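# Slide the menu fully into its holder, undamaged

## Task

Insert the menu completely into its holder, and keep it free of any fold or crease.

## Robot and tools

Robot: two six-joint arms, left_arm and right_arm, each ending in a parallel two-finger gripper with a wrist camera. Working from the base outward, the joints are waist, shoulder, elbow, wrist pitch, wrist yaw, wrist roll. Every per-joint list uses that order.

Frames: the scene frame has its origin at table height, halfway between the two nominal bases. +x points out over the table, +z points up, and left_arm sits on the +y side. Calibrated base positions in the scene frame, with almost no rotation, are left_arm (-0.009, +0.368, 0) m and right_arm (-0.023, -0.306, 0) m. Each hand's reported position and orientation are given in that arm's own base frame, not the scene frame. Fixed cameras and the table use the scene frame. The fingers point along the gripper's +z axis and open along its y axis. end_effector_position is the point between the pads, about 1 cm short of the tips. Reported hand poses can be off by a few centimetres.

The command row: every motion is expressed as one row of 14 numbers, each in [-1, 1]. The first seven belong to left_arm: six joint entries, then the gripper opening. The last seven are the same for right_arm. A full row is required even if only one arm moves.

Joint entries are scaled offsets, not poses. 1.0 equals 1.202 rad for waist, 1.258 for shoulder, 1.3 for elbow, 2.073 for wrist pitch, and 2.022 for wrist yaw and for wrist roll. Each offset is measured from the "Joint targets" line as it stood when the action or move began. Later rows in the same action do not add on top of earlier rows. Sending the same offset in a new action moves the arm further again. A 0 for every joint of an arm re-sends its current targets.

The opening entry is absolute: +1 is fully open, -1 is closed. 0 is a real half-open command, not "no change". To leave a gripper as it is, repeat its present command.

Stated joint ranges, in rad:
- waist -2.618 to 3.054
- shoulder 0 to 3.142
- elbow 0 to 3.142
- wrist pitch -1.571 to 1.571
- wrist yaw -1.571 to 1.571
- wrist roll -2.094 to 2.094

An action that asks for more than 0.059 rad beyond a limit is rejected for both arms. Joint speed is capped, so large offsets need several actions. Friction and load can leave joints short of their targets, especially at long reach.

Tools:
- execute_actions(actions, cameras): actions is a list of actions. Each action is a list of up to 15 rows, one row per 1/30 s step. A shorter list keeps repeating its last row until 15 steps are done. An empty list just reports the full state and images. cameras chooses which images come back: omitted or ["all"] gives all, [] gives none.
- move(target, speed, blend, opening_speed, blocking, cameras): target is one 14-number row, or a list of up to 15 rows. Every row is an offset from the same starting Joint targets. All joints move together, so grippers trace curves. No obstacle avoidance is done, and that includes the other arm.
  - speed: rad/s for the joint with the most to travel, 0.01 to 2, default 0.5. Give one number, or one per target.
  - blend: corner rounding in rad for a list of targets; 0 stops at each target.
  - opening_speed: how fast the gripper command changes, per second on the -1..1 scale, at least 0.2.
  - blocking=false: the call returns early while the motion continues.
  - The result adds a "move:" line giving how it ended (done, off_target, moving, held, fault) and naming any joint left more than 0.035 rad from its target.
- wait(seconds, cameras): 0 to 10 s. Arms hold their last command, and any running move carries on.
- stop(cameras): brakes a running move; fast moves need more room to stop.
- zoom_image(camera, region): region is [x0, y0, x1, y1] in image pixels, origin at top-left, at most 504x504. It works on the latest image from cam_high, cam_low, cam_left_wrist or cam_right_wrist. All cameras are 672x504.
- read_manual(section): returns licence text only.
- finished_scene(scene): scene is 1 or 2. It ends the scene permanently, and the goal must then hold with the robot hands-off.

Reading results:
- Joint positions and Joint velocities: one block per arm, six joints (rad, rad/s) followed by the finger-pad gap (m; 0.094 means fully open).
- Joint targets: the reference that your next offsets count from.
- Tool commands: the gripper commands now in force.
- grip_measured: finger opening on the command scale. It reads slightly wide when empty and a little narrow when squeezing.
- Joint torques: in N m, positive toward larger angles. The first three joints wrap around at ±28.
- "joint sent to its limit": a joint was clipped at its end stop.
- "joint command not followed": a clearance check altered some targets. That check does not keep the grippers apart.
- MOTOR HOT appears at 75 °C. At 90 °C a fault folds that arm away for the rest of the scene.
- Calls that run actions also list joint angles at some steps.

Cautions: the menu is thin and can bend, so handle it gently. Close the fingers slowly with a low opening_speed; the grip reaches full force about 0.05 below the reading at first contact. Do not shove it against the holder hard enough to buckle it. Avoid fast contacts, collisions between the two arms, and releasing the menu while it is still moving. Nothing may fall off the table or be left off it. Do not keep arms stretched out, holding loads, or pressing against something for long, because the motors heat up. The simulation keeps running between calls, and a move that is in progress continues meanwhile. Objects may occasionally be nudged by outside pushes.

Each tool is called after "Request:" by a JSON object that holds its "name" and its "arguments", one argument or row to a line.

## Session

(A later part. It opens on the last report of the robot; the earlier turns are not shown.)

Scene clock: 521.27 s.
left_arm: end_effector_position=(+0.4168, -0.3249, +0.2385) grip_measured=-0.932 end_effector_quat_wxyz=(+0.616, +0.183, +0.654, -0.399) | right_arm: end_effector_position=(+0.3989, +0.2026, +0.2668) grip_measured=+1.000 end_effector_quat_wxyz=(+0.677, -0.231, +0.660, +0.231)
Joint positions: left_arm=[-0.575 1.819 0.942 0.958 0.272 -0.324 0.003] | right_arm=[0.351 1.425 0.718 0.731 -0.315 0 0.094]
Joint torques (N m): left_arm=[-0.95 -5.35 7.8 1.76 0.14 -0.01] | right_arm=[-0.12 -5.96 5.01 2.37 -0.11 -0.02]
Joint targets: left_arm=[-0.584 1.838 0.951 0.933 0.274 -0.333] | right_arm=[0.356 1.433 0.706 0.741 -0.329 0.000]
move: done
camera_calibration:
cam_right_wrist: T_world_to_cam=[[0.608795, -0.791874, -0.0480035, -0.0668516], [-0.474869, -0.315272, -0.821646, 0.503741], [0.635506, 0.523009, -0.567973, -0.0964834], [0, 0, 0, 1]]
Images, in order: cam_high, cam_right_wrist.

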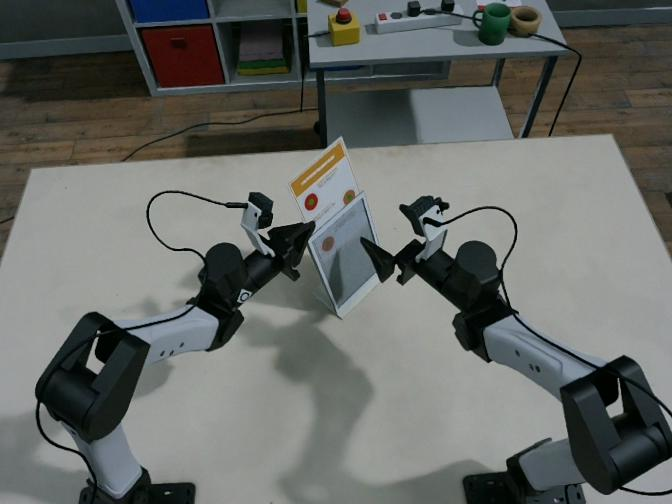

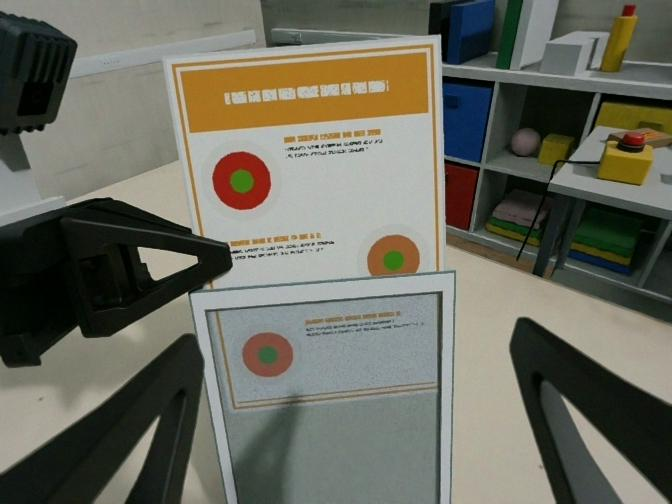

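Request:
{"name": "move", "arguments": {
  "target": [0,0,0,0,0,0,-0.85,0,0,0,0,0,0,1],
  "speed": 0.06,
  "opening_speed": 0.2,
  "cameras": ["cam_high","cam_right_wrist","cam_left_wrist"]
}}

Scene clock: 524.40 s.
left_arm: end_effector_position=(+0.4168, -0.3249, +0.2385) grip_measured=-0.852 end_effector_quat_wxyz=(+0.616, +0.183, +0.654, -0.399) | right_arm: end_effector_position=(+0.3989, +0.2026, +0.2668) grip_measured=+1.000 end_effector_quat_wxyz=(+0.677, -0.231, +0.660, +0.231)
Joint positions: left_arm=[-0.575 1.819 0.942 0.958 0.272 -0.324 0.007] | right_arm=[0.351 1.425 0.718 0.731 -0.315 0 0.094]
Joint torques (N m): left_arm=[-0.94 -5.37 7.82 1.75 0.14 0] | right_arm=[-0.12 -5.94 5.01 2.37 -0.11 -0.02]
Joint targets: left_arm=[-0.584 1.838 0.951 0.933 0.274 -0.333] | right_arm=[0.356 1.433 0.706 0.741 -0.329 0.000]
move: done
camera_calibration:
cam_left_wrist: T_world_to_cam=[[-0.751493, -0.615933, 0.236401, 0.0579044], [-0.481922, 0.267777, -0.834294, 0.519507], [0.450566, -0.740893, -0.498064, -0.199899], [0, 0, 0, 1]]
cam_right_wrist: T_world_to_cam=[[0.608795, -0.791874, -0.0480035, -0.0668516], [-0.474869, -0.315272, -0.821646, 0.503741], [0.635506, 0.523009, -0.567973, -0.0964834], [0, 0, 0, 1]]
Images, in order: cam_high, cam_left_wrist, cam_right_wrist.

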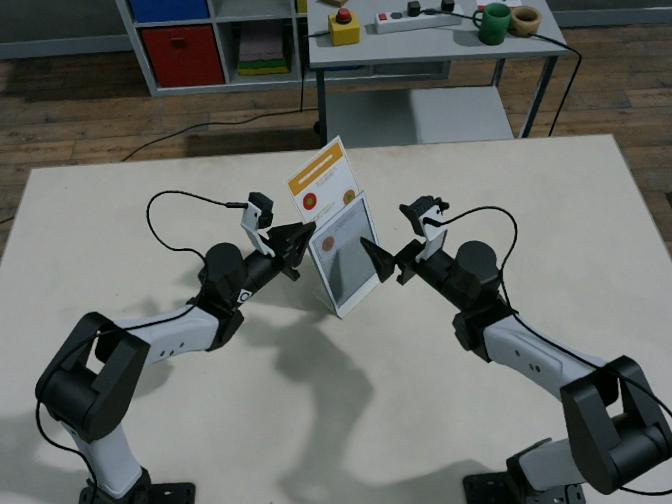

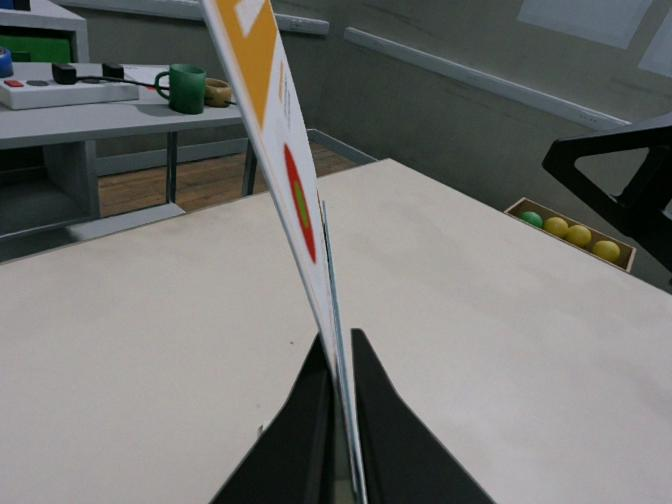

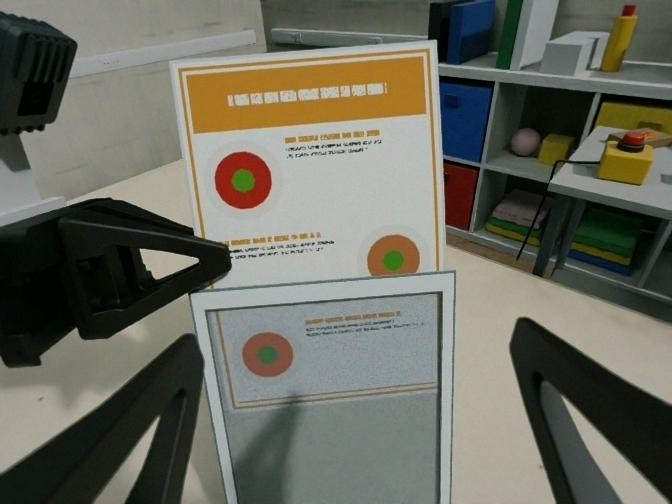

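Request:
{"name": "move", "arguments": {
  "target": [
    [0,0,0,0,0,0,-0.65,0,0,0,0,0,0,1],
    [0.0491,-0.1057,0.1131,-0.1245,0.0227,0,-0.65,0,0,0,0,0,0,1]
  ],
  "speed": 0.12,
  "opening_speed": 0.3
}}

Scene clock: 535.47 s.
left_arm: end_effector_position=(+0.4312, -0.3143, +0.2763) grip_measured=-0.652 end_effector_quat_wxyz=(+0.600, +0.180, +0.675, -0.390) | right_arm: end_effector_position=(+0.3989, +0.2026, +0.2668) grip_measured=+1.000 end_effector_quat_wxyz=(+0.677, -0.231, +0.660, +0.231)
Joint positions: left_arm=[-0.533 1.735 1.071 0.69 0.304 -0.324 0.016] | right_arm=[0.351 1.425 0.718 0.731 -0.315 0 0.094]
Joint torques (N m): left_arm=[0.84 -9.01 10.02 1.84 0.31 0] | right_arm=[-0.12 -5.96 5.03 2.37 -0.12 -0.02]
Joint targets: left_arm=[-0.525 1.705 1.098 0.675 0.320 -0.333] | right_arm=[0.356 1.433 0.706 0.741 -0.329 0.000]
move: done
camera_calibration:
cam_left_wrist: T_world_to_cam=[[-0.734587, -0.630165, 0.251545, 0.050313], [-0.521989, 0.288007, -0.802857, 0.570062], [0.433485, -0.721072, -0.540506, -0.154465], [0, 0, 0, 1]]
cam_right_wrist: T_world_to_cam=[[0.608795, -0.791874, -0.0480035, -0.0668516], [-0.474869, -0.315272, -0.821646, 0.503741], [0.635506, 0.523009, -0.567973, -0.0964834], [0, 0, 0, 1]]

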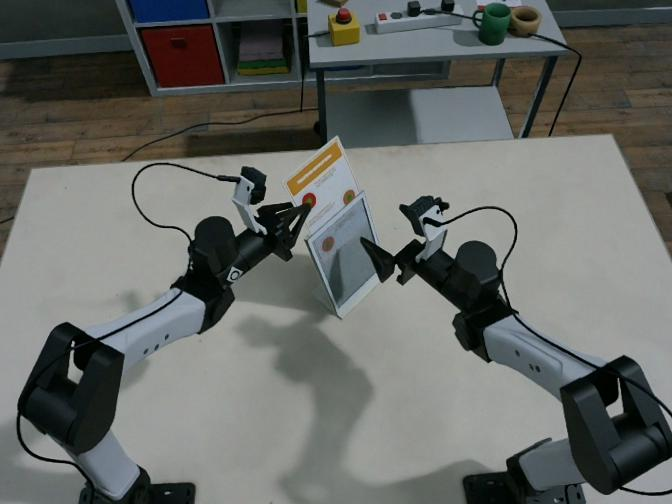

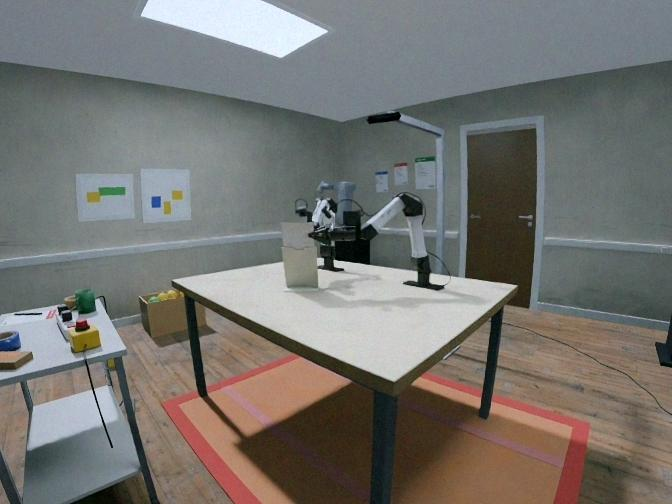

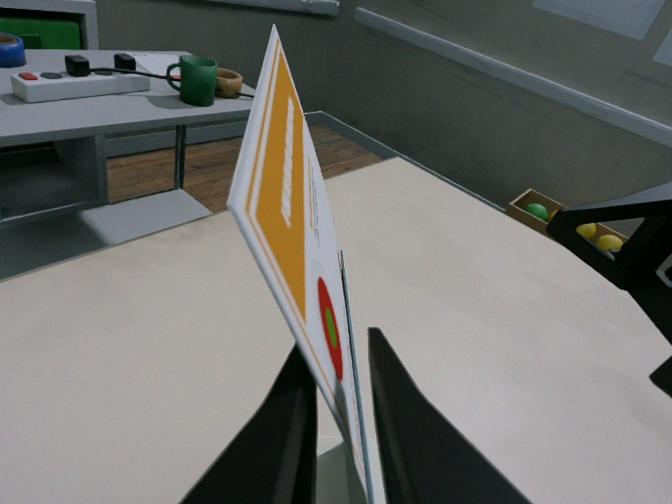

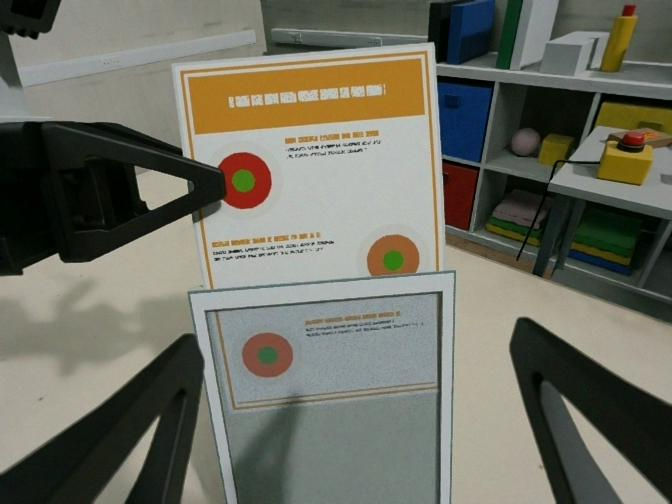

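Request:
{"name": "move", "arguments": {
  "target": [0.0141,-0.0135,0.0327,-0.0159,0.0084,0,-0.65,0,0,0,0,0,0,1],
  "speed": 0.1
}}

Request:
{"name": "zoom_image", "arguments": {
  "camera": "cam_left_wrist",
  "region": [230, 250, 480, 504]
}}

Scene clock: 542.53 s.
left_arm: end_effector_position=(+0.4351, -0.3094, +0.2977) grip_measured=-0.652 end_effector_quat_wxyz=(+0.609, +0.181, +0.665, -0.393) | right_arm: end_effector_position=(+0.3989, +0.2026, +0.2668) grip_measured=+1.000 end_effector_quat_wxyz=(+0.677, -0.231, +0.660, +0.231)
Joint positions: left_arm=[-0.516 1.718 1.114 0.657 0.321 -0.324 0.016] | right_arm=[0.351 1.425 0.718 0.731 -0.315 0 0.094]
Joint torques (N m): left_arm=[0.79 -8.91 10.14 1.85 0.33 0] | right_arm=[-0.1 -5.94 5.01 2.37 -0.12 -0.02]
Joint targets: left_arm=[-0.509 1.688 1.141 0.642 0.337 -0.333] | right_arm=[0.356 1.433 0.706 0.741 -0.329 0.000]
move: done
camera_calibration:
cam_left_wrist: T_world_to_cam=[[-0.74061, -0.626876, 0.241915, 0.0574874], [-0.50217, 0.277164, -0.819149, 0.580774], [0.446455, -0.728153, -0.520069, -0.154916], [0, 0, 0, 1]]
cam_right_wrist: T_world_to_cam=[[0.608795, -0.791874, -0.0480035, -0.0668516], [-0.474869, -0.315272, -0.821646, 0.503741], [0.635506, 0.523009, -0.567973, -0.0964834], [0, 0, 0, 1]]

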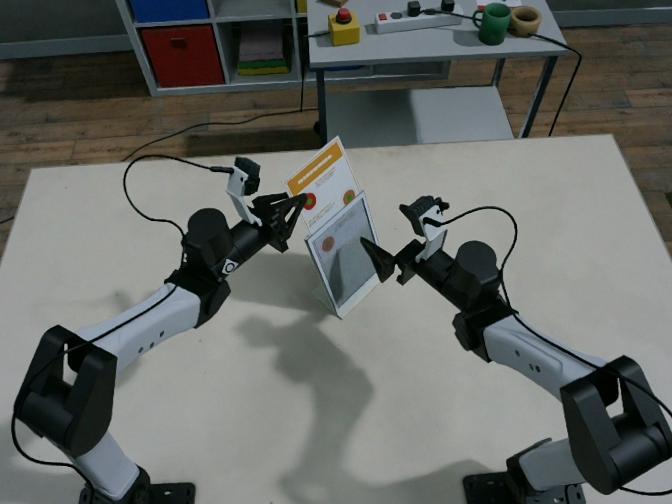

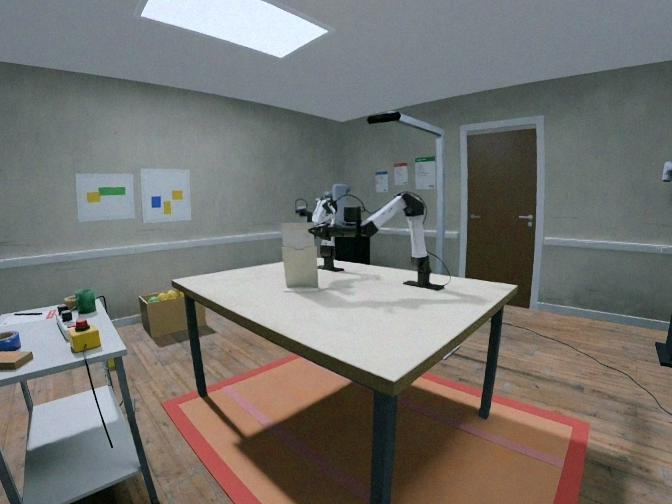

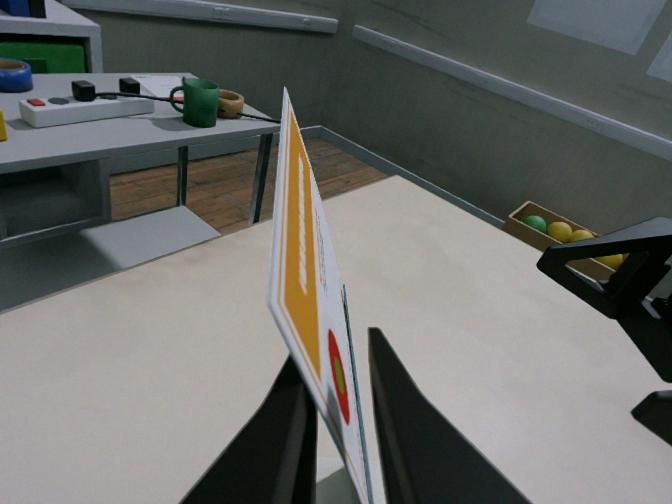

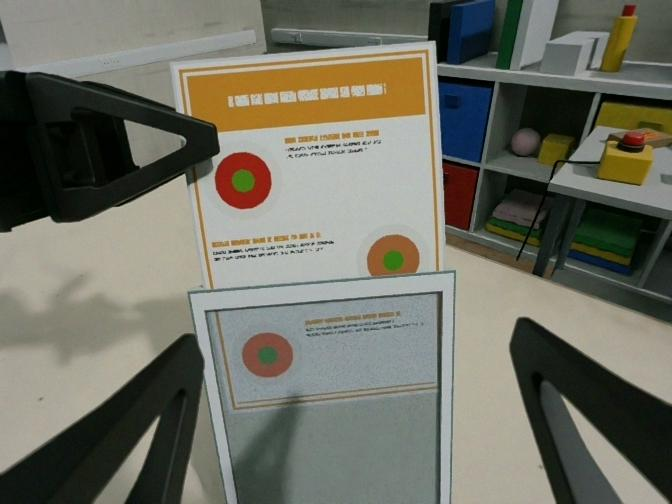

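Scaled by 1.984 from the camera's 672x504 image, which has a finer 960x720 frame.

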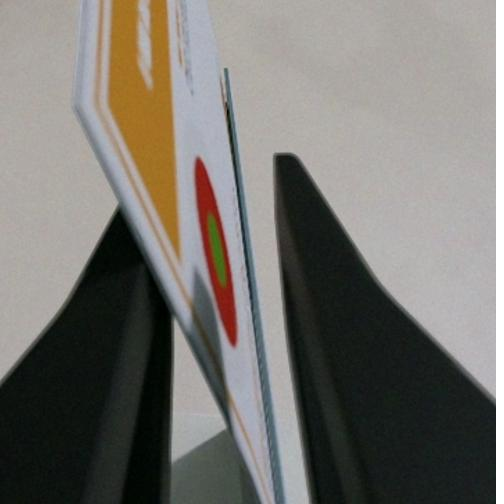

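Request:
{"name": "move", "arguments": {
  "target": [0.015,0.0032,0.0146,-0.007,0.0104,-0.0564,-0.65,0,0,0,0,0,0,1],
  "speed": 0.1,
  "cameras": ["cam_left_wrist","cam_right_wrist"]
}}

Request:
{"name": "zoom_image", "arguments": {
  "camera": "cam_left_wrist",
  "region": [230, 250, 480, 504]
}}

Scene clock: 549.97 s.
left_arm: end_effector_position=(+0.4391, -0.3048, +0.3021) grip_measured=-0.652 end_effector_quat_wxyz=(+0.586, +0.145, +0.673, -0.427) | right_arm: end_effector_position=(+0.3989, +0.2026, +0.2668) grip_measured=+1.000 end_effector_quat_wxyz=(+0.677, -0.231, +0.660, +0.231)
Joint positions: left_arm=[-0.499 1.718 1.131 0.642 0.342 -0.436 0.016] | right_arm=[0.351 1.425 0.718 0.731 -0.315 0 0.094]
Joint torques (N m): left_arm=[0.84 -8.65 10.39 1.86 0.3 -0.01] | right_arm=[-0.1 -5.94 5.01 2.37 -0.12 -0.02]
Joint targets: left_arm=[-0.490 1.692 1.160 0.627 0.358 -0.447] | right_arm=[0.356 1.433 0.706 0.741 -0.329 0.000]
move: done
camera_calibration:
cam_left_wrist: T_world_to_cam=[[-0.72222, -0.598028, 0.347506, 0.0310546], [-0.565645, 0.221535, -0.794335, 0.588496], [0.39805, -0.770249, -0.498269, -0.149265], [0, 0, 0, 1]]
cam_right_wrist: T_world_to_cam=[[0.608795, -0.791874, -0.0480035, -0.0668516], [-0.474869, -0.315272, -0.821646, 0.503741], [0.635506, 0.523009, -0.567973, -0.0964834], [0, 0, 0, 1]]
Images, in order: cam_left_wrist, cam_right_wrist.

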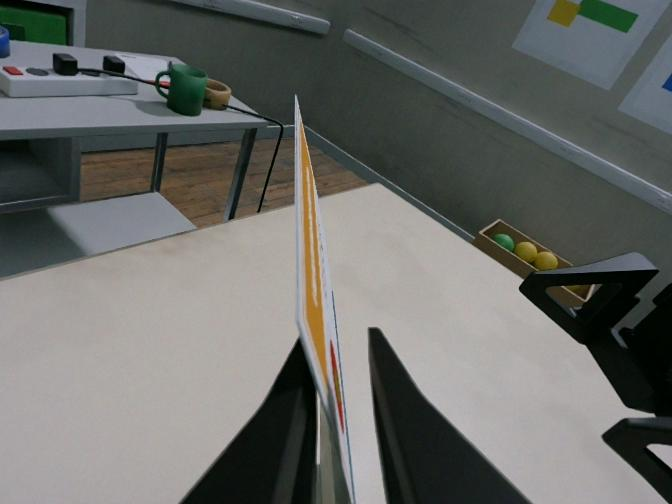

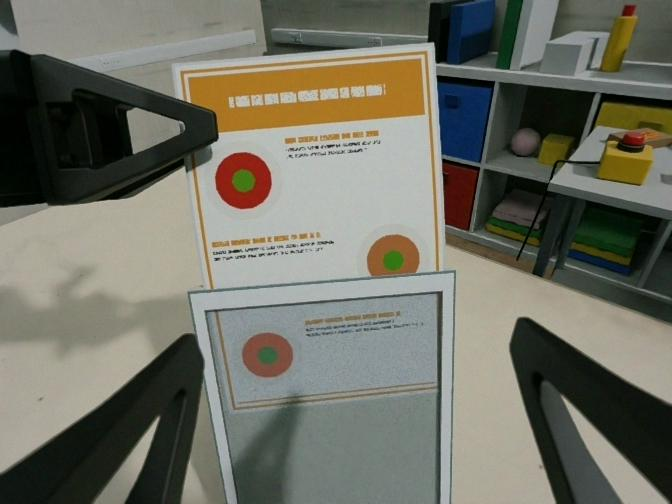

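Scaled by 1.984 from the camera's 672x504 image, which has a finer 960x720 frame.

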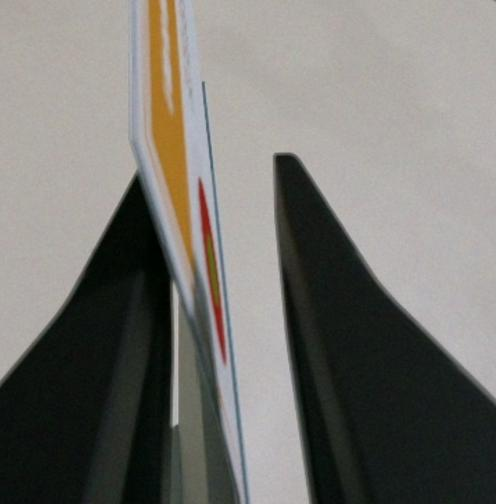

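Request:
{"name": "move", "arguments": {
  "target": [0.01,0,0.0015,0,0.006,-0.03,-0.65,0,0,0,0,0,0,1],
  "speed": 0.1,
  "cameras": ["cam_left_wrist","cam_right_wrist"]
}}

Request:
{"name": "move", "arguments": {
  "target": [0,0,0,0,0,0,-1,0,0,0,0,0,0,1],
  "opening_speed": 0.2
}}

Request:
{"name": "zoom_image", "arguments": {
  "camera": "cam_left_wrist",
  "region": [230, 250, 480, 504]
}}

Request:
{"name": "zoom_image", "arguments": {
  "camera": "cam_high",
  "region": [270, 130, 400, 260]
}}

Scene clock: 553.87 s.
left_arm: end_effector_position=(+0.4413, -0.3008, +0.3017) grip_measured=-0.652 end_effector_quat_wxyz=(+0.573, +0.125, +0.678, -0.444) | right_arm: end_effector_position=(+0.3989, +0.2026, +0.2668) grip_measured=+1.000 end_effector_quat_wxyz=(+0.677, -0.231, +0.660, +0.231)
Joint positions: left_arm=[-0.486 1.718 1.131 0.641 0.355 -0.497 0.016] | right_arm=[0.351 1.425 0.718 0.731 -0.315 0 0.094]
Joint torques (N m): left_arm=[0.84 -8.65 10.58 1.87 0.3 -0.01] | right_arm=[-0.12 -5.94 5.04 2.37 -0.11 -0.02]
Joint targets: left_arm=[-0.478 1.692 1.162 0.627 0.370 -0.508] | right_arm=[0.356 1.433 0.706 0.741 -0.329 0.000]
move: done
camera_calibration:
cam_left_wrist: T_world_to_cam=[[-0.706832, -0.58107, 0.403419, 0.016524], [-0.601009, 0.192538, -0.775705, 0.589846], [0.373065, -0.790751, -0.48532, -0.146267], [0, 0, 0, 1]]
cam_right_wrist: T_world_to_cam=[[0.608795, -0.791874, -0.0480035, -0.0668516], [-0.474869, -0.315272, -0.821646, 0.503741], [0.635506, 0.523009, -0.567973, -0.0964834], [0, 0, 0, 1]]
Images, in order: cam_left_wrist, cam_right_wrist.

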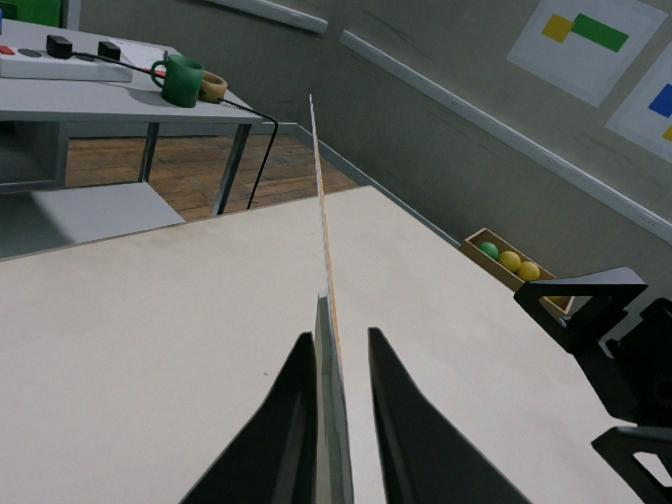

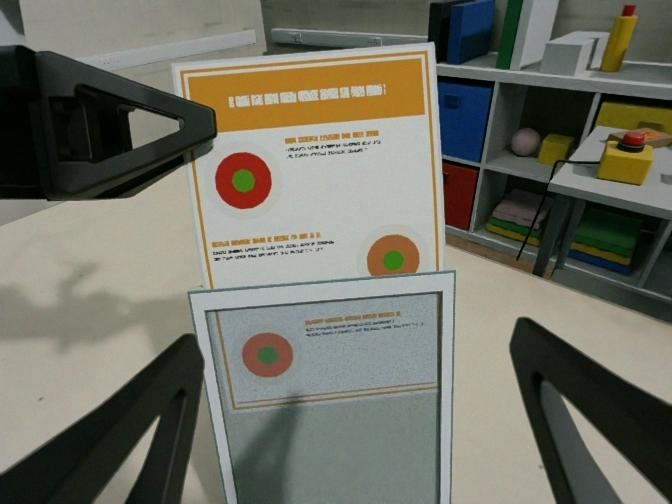

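Scene clock: 555.83 s.
left_arm: end_effector_position=(+0.4412, -0.3009, +0.3017) grip_measured=-0.986 end_effector_quat_wxyz=(+0.572, +0.125, +0.678, -0.445) | right_arm: end_effector_position=(+0.3989, +0.2026, +0.2668) grip_measured=+1.000 end_effector_quat_wxyz=(+0.677, -0.231, +0.660, +0.231)
Joint positions: left_arm=[-0.486 1.718 1.131 0.641 0.355 -0.497 0.001] | right_arm=[0.351 1.425 0.718 0.731 -0.315 0 0.094]
Joint torques (N m): left_arm=[0.84 -8.65 10.55 1.87 0.3 0.01] | right_arm=[-0.1 -5.94 5.03 2.37 -0.12 -0.02]
Joint targets: left_arm=[-0.478 1.692 1.162 0.627 0.370 -0.507] | right_arm=[0.356 1.433 0.706 0.741 -0.329 0.000]
move: done
camera_calibration:
cam_left_wrist: T_world_to_cam=[[-0.707075, -0.580314, 0.40408, 0.0165403], [-0.60128, 0.192655, -0.775465, 0.589885], [0.372165, -0.791277, -0.485152, -0.146113], [0, 0, 0, 1]]
cam_right_wrist: T_world_to_cam=[[0.608795, -0.791874, -0.0480035, -0.0668516], [-0.474869, -0.315272, -0.821646, 0.503741], [0.635506, 0.523009, -0.567973, -0.0964834], [0, 0, 0, 1]]

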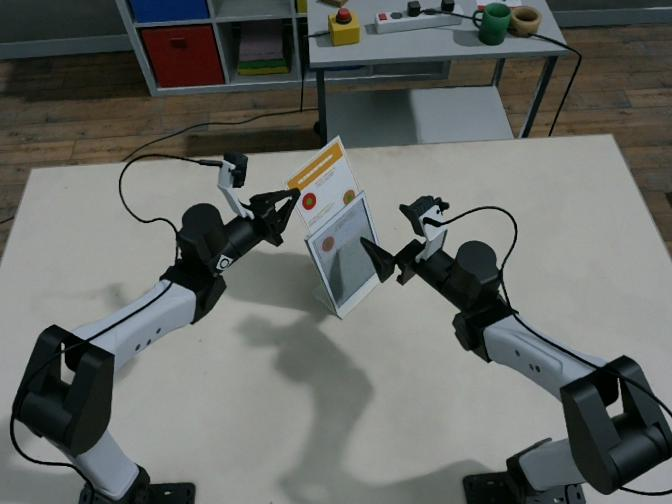

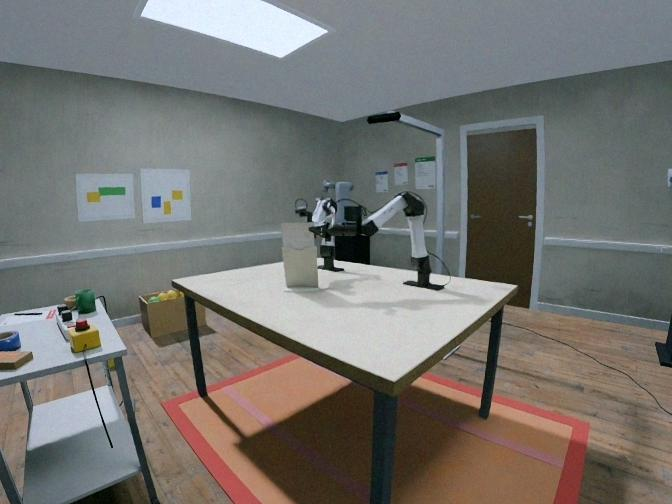

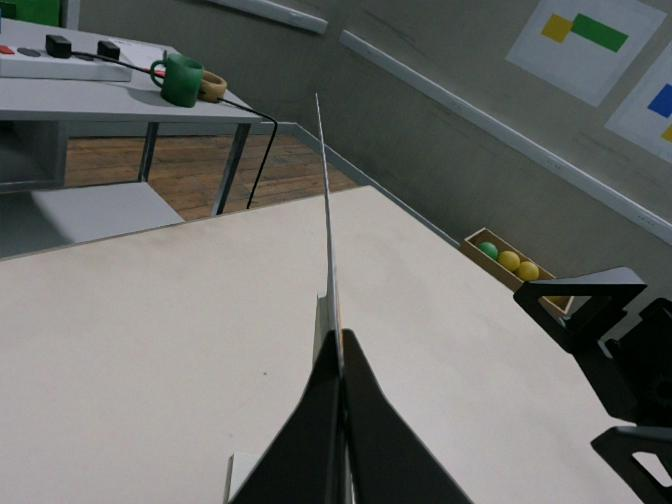

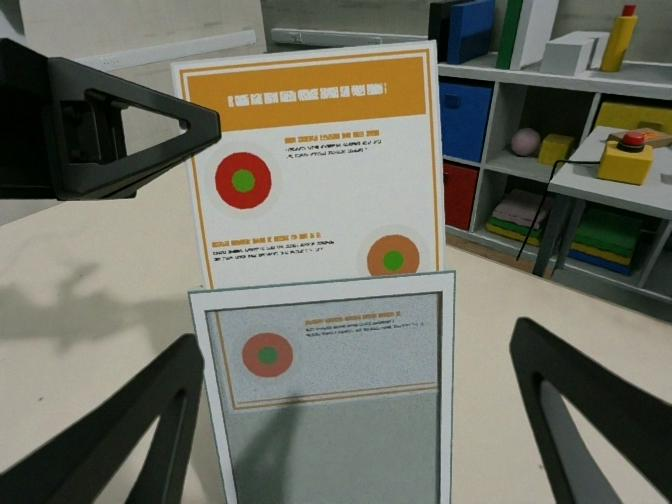

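Scaled by 1.984 from the camera's 672x504 image, which has a finer 960x720 frame.

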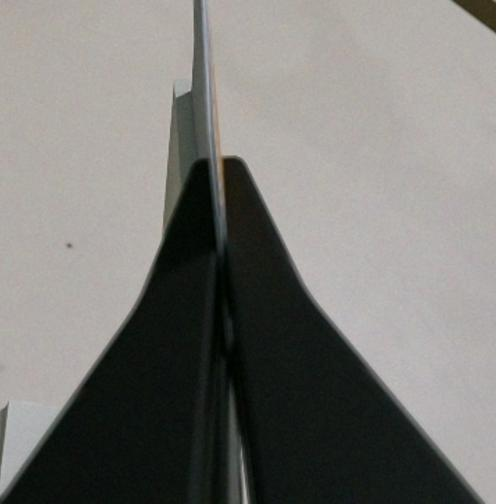

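Scaled by 3.877 from the camera's 672x504 image, which has a finer 960x720 frame.

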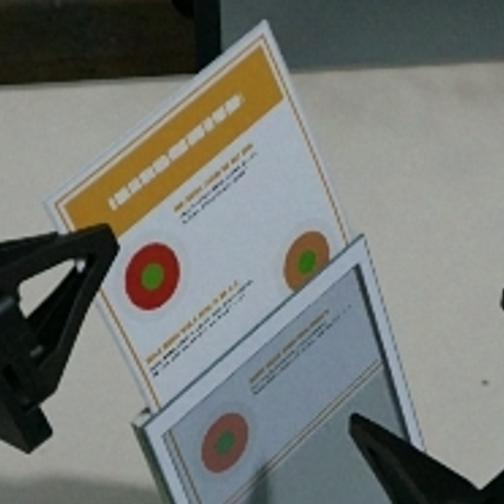

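Request:
{"name": "move", "arguments": {
  "target": [
    [-0.01,0.0286,-0.0292,0.0159,-0.0124,0.006,-1,0,0,0,0,0,0,1],
    [-0.0857,0.1073,-0.16,0.1471,-0.0549,0.0851,-1,0,0,0,0,0,0,1]
  ],
  "speed": 0.1,
  "blend": 0.02
}}

Request:
{"name": "zoom_image", "arguments": {
  "camera": "cam_high",
  "region": [270, 130, 400, 260]
}}

Request:
{"name": "zoom_image", "arguments": {
  "camera": "cam_low",
  "region": [270, 190, 330, 260]
}}

Scene clock: 571.67 s.
left_arm: end_effector_position=(+0.4192, -0.3258, +0.2393) grip_measured=-0.986 end_effector_quat_wxyz=(+0.604, +0.176, +0.664, -0.404) | right_arm: end_effector_position=(+0.3989, +0.2026, +0.2668) grip_measured=+1.000 end_effector_quat_wxyz=(+0.677, -0.231, +0.660, +0.231)
Joint positions: left_arm=[-0.572 1.813 0.961 0.911 0.276 -0.346 0.001] | right_arm=[0.351 1.425 0.718 0.731 -0.315 0 0.094]
Joint torques (N m): left_arm=[-0.87 -5.75 6.41 2.21 -0.1 0.21] | right_arm=[-0.1 -5.96 5.01 2.37 -0.11 -0.02]
Joint targets: left_arm=[-0.581 1.827 0.953 0.932 0.259 -0.336] | right_arm=[0.356 1.433 0.706 0.741 -0.329 0.000]
move: done; blend cut to 0.019 rad at target 1
camera_calibration:
cam_left_wrist: T_world_to_cam=[[-0.744943, -0.612488, 0.264423, 0.0506054], [-0.509587, 0.266613, -0.81807, 0.528876], [0.430559, -0.744162, -0.510727, -0.190905], [0, 0, 0, 1]]
cam_right_wrist: T_world_to_cam=[[0.608795, -0.791874, -0.0480035, -0.0668516], [-0.474869, -0.315272, -0.821646, 0.503741], [0.635506, 0.523009, -0.567973, -0.0964834], [0, 0, 0, 1]]

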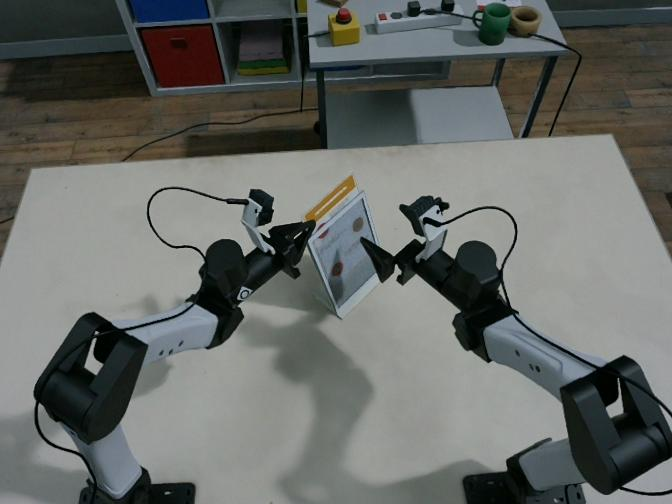

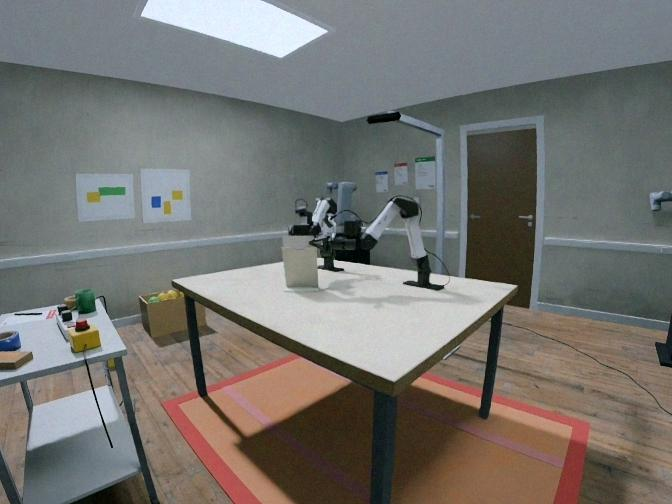

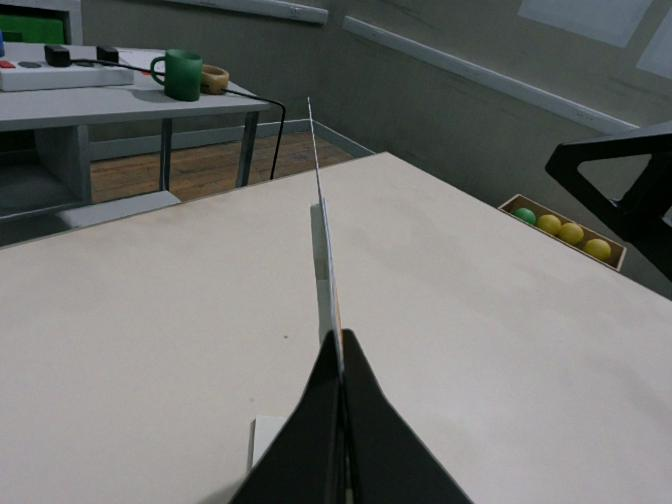

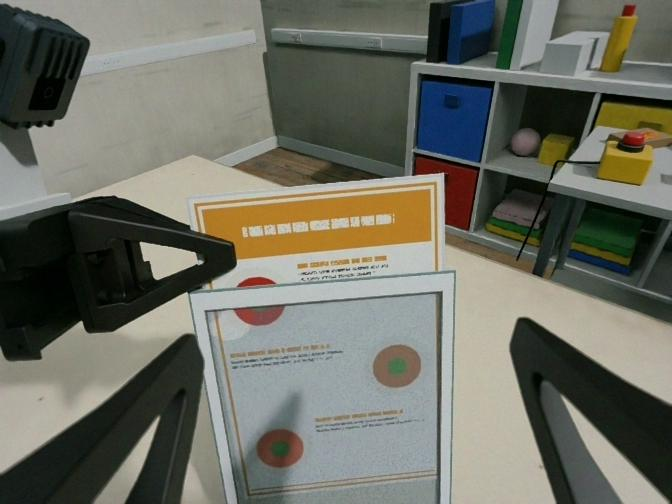

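Scaled by 3.877 from the camera's 672x504 image, which has a finer 960x720 frame.

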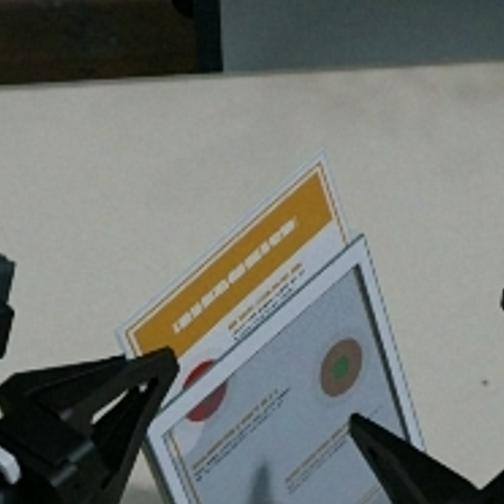

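Scaled by 7.200 from the camera's 672x504 image, which has a finer 960x720 frame.

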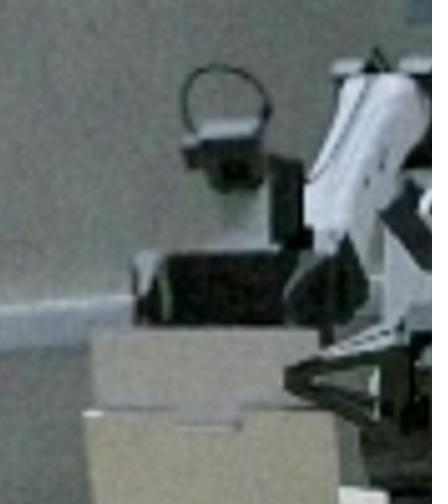

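Request:
{"name": "move", "arguments": {
  "target": [
    [0,0,0,0,0,0,-0.75,0,0,0,0,0,0,1],
    [0.0324,-0.0747,0.0723,-0.0709,0.0267,0,-0.75,0,0,0,0,0,0,1]
  ],
  "speed": 0.1,
  "opening_speed": 0.2
}}

Request:
{"name": "zoom_image", "arguments": {
  "camera": "cam_left_wrist",
  "region": [230, 250, 480, 504]
}}

Request:
{"name": "zoom_image", "arguments": {
  "camera": "cam_high",
  "region": [270, 130, 400, 260]
}}

Scene clock: 580.13 s.
left_arm: end_effector_position=(+0.4251, -0.3200, +0.2650) grip_measured=-0.752 end_effector_quat_wxyz=(+0.604, +0.177, +0.664, -0.403) | right_arm: end_effector_position=(+0.3989, +0.2026, +0.2668) grip_measured=+1.000 end_effector_quat_wxyz=(+0.677, -0.231, +0.660, +0.231)
Joint positions: left_arm=[-0.55 1.764 1.021 0.801 0.297 -0.345 0.012] | right_arm=[0.351 1.425 0.718 0.731 -0.315 0 0.094]
Joint torques (N m): left_arm=[0.85 -9.09 9.76 1.88 0.34 0.19] | right_arm=[-0.12 -5.96 5.03 2.37 -0.12 -0.02]
Joint targets: left_arm=[-0.542 1.733 1.047 0.785 0.313 -0.336] | right_arm=[0.356 1.433 0.706 0.741 -0.329 0.000]
move: done
camera_calibration:
cam_left_wrist: T_world_to_cam=[[-0.744534, -0.613901, 0.262287, 0.0516882], [-0.509408, 0.268505, -0.817563, 0.551783], [0.431478, -0.742314, -0.512637, -0.175285], [0, 0, 0, 1]]
cam_right_wrist: T_world_to_cam=[[0.608795, -0.791874, -0.0480035, -0.0668516], [-0.474869, -0.315272, -0.821646, 0.503741], [0.635506, 0.523009, -0.567973, -0.0964834], [0, 0, 0, 1]]

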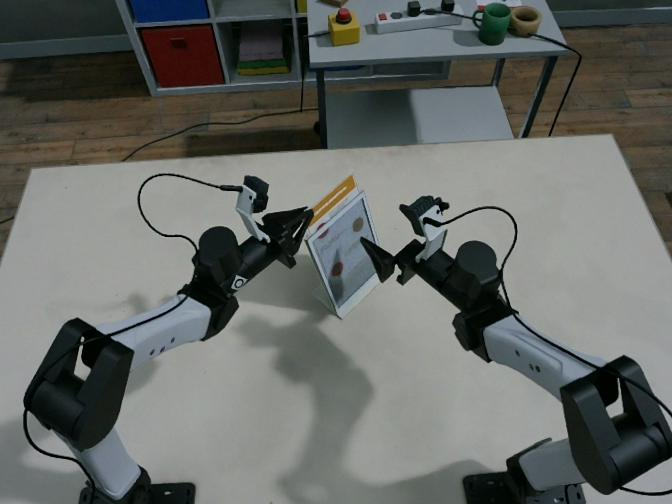

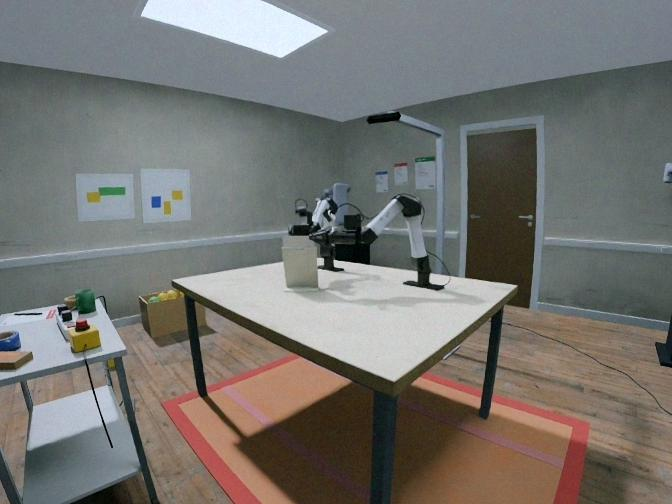

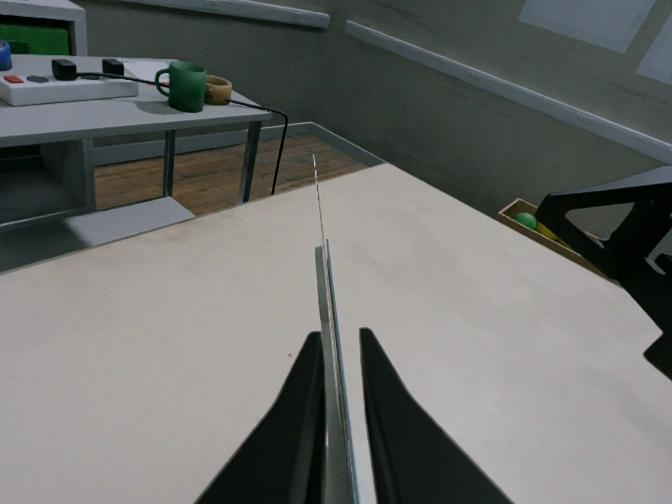

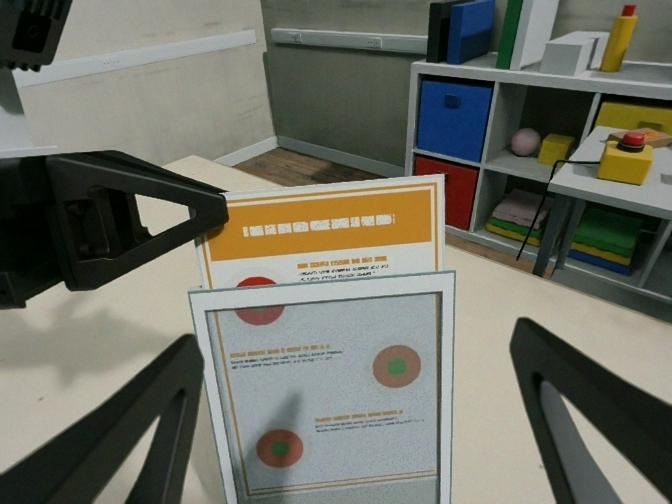

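Scaled by 1.984 from the camera's 672x504 image, which has a finer 960x720 frame.

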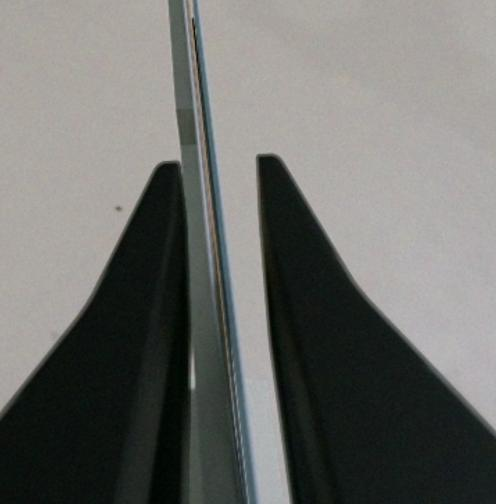

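Scaled by 3.877 from the camera's 672x504 image, which has a finer 960x720 frame.

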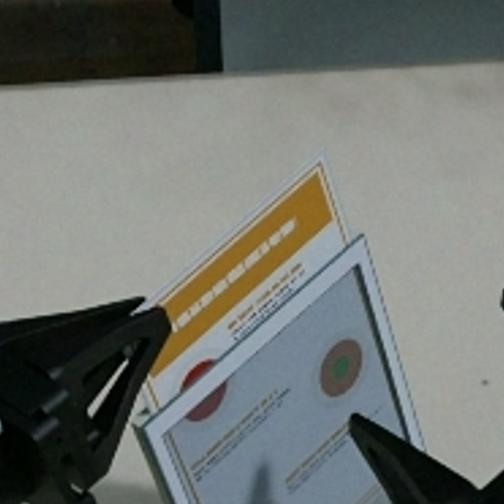

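Request:
{"name": "move", "arguments": {
  "target": [
    [0,0,0,0,0,0,-1,0,0,0,0,0,0,1],
    [-0.0083,0.0318,-0.0262,0.0169,-0.0138,0,-1,0,0,0,0,0,0,1],
    [-0.0324,0.0747,-0.0723,0.0709,-0.0267,0,-1,0,0,0,0,0,0,1]
  ],
  "speed": 0.08,
  "opening_speed": 0.2
}}

Request:
{"name": "zoom_image", "arguments": {
  "camera": "cam_high",
  "region": [270, 130, 400, 260]
}}

Request:
{"name": "zoom_image", "arguments": {
  "camera": "cam_low",
  "region": [270, 190, 330, 260]
}}

Scene clock: 587.57 s.
left_arm: end_effector_position=(+0.4193, -0.3259, +0.2394) grip_measured=-0.986 end_effector_quat_wxyz=(+0.605, +0.176, +0.663, -0.404) | right_arm: end_effector_position=(+0.3989, +0.2026, +0.2668) grip_measured=+1.000 end_effector_quat_wxyz=(+0.677, -0.231, +0.660, +0.231)
Joint positions: left_arm=[-0.573 1.814 0.962 0.913 0.275 -0.345 0.001] | right_arm=[0.351 1.425 0.718 0.731 -0.315 0 0.094]
Joint torques (N m): left_arm=[-0.83 -5.78 6.37 2.17 -0.04 0.19] | right_arm=[-0.13 -5.93 5.01 2.37 -0.11 -0.02]
Joint targets: left_arm=[-0.581 1.827 0.953 0.932 0.259 -0.335] | right_arm=[0.356 1.433 0.706 0.741 -0.329 0.000]
move: done
camera_calibration:
cam_left_wrist: T_world_to_cam=[[-0.745028, -0.61329, 0.262313, 0.050881], [-0.507893, 0.266645, -0.819112, 0.528638], [0.432409, -0.743489, -0.510144, -0.191652], [0, 0, 0, 1]]
cam_right_wrist: T_world_to_cam=[[0.608795, -0.791874, -0.0480035, -0.0668516], [-0.474869, -0.315272, -0.821646, 0.503741], [0.635506, 0.523009, -0.567973, -0.0964834], [0, 0, 0, 1]]

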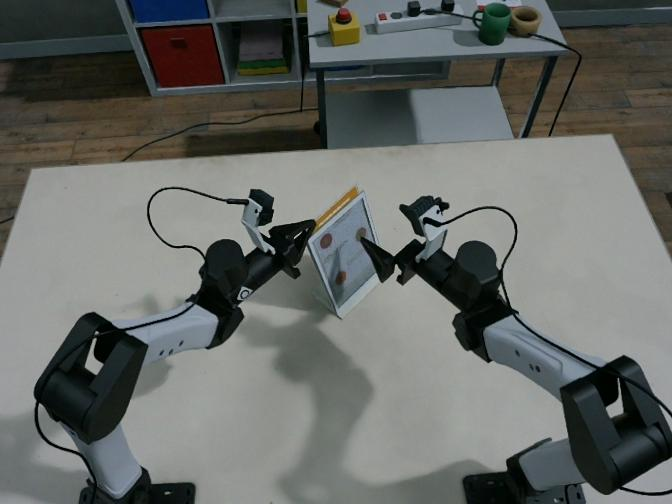

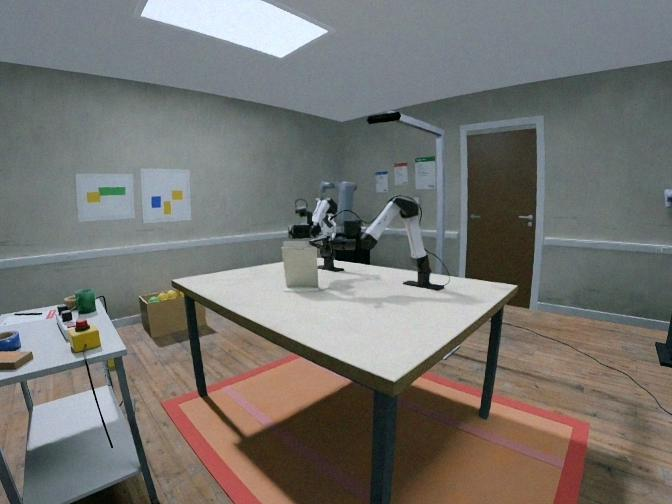

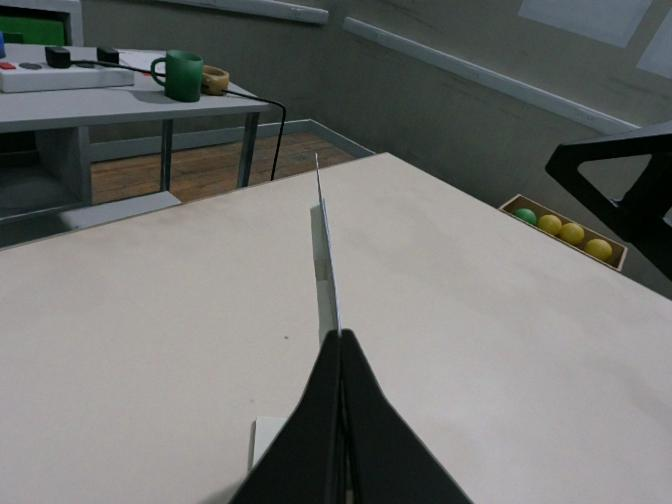

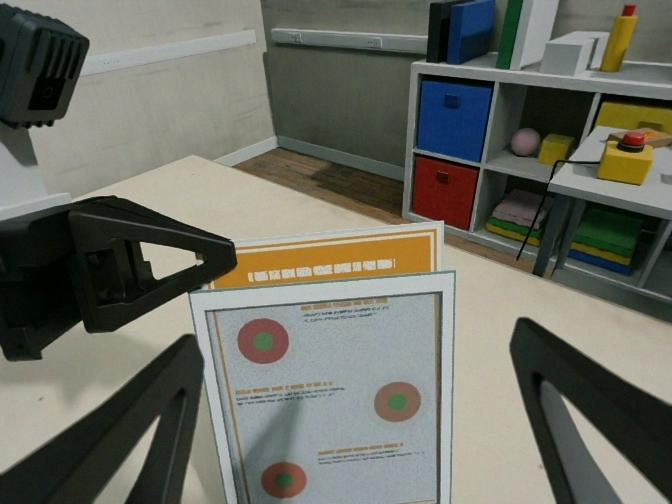

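Scaled by 3.877 from the camera's 672x504 image, which has a finer 960x720 frame.

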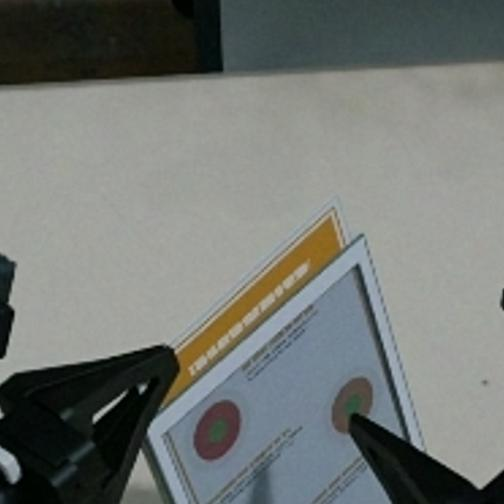

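Scaled by 7.200 from the camera's 672x504 image, which has a finer 960x720 frame.

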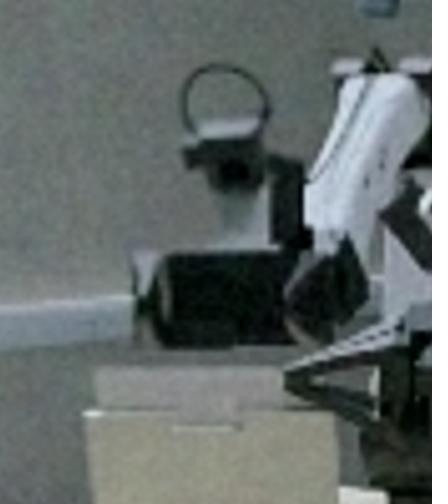

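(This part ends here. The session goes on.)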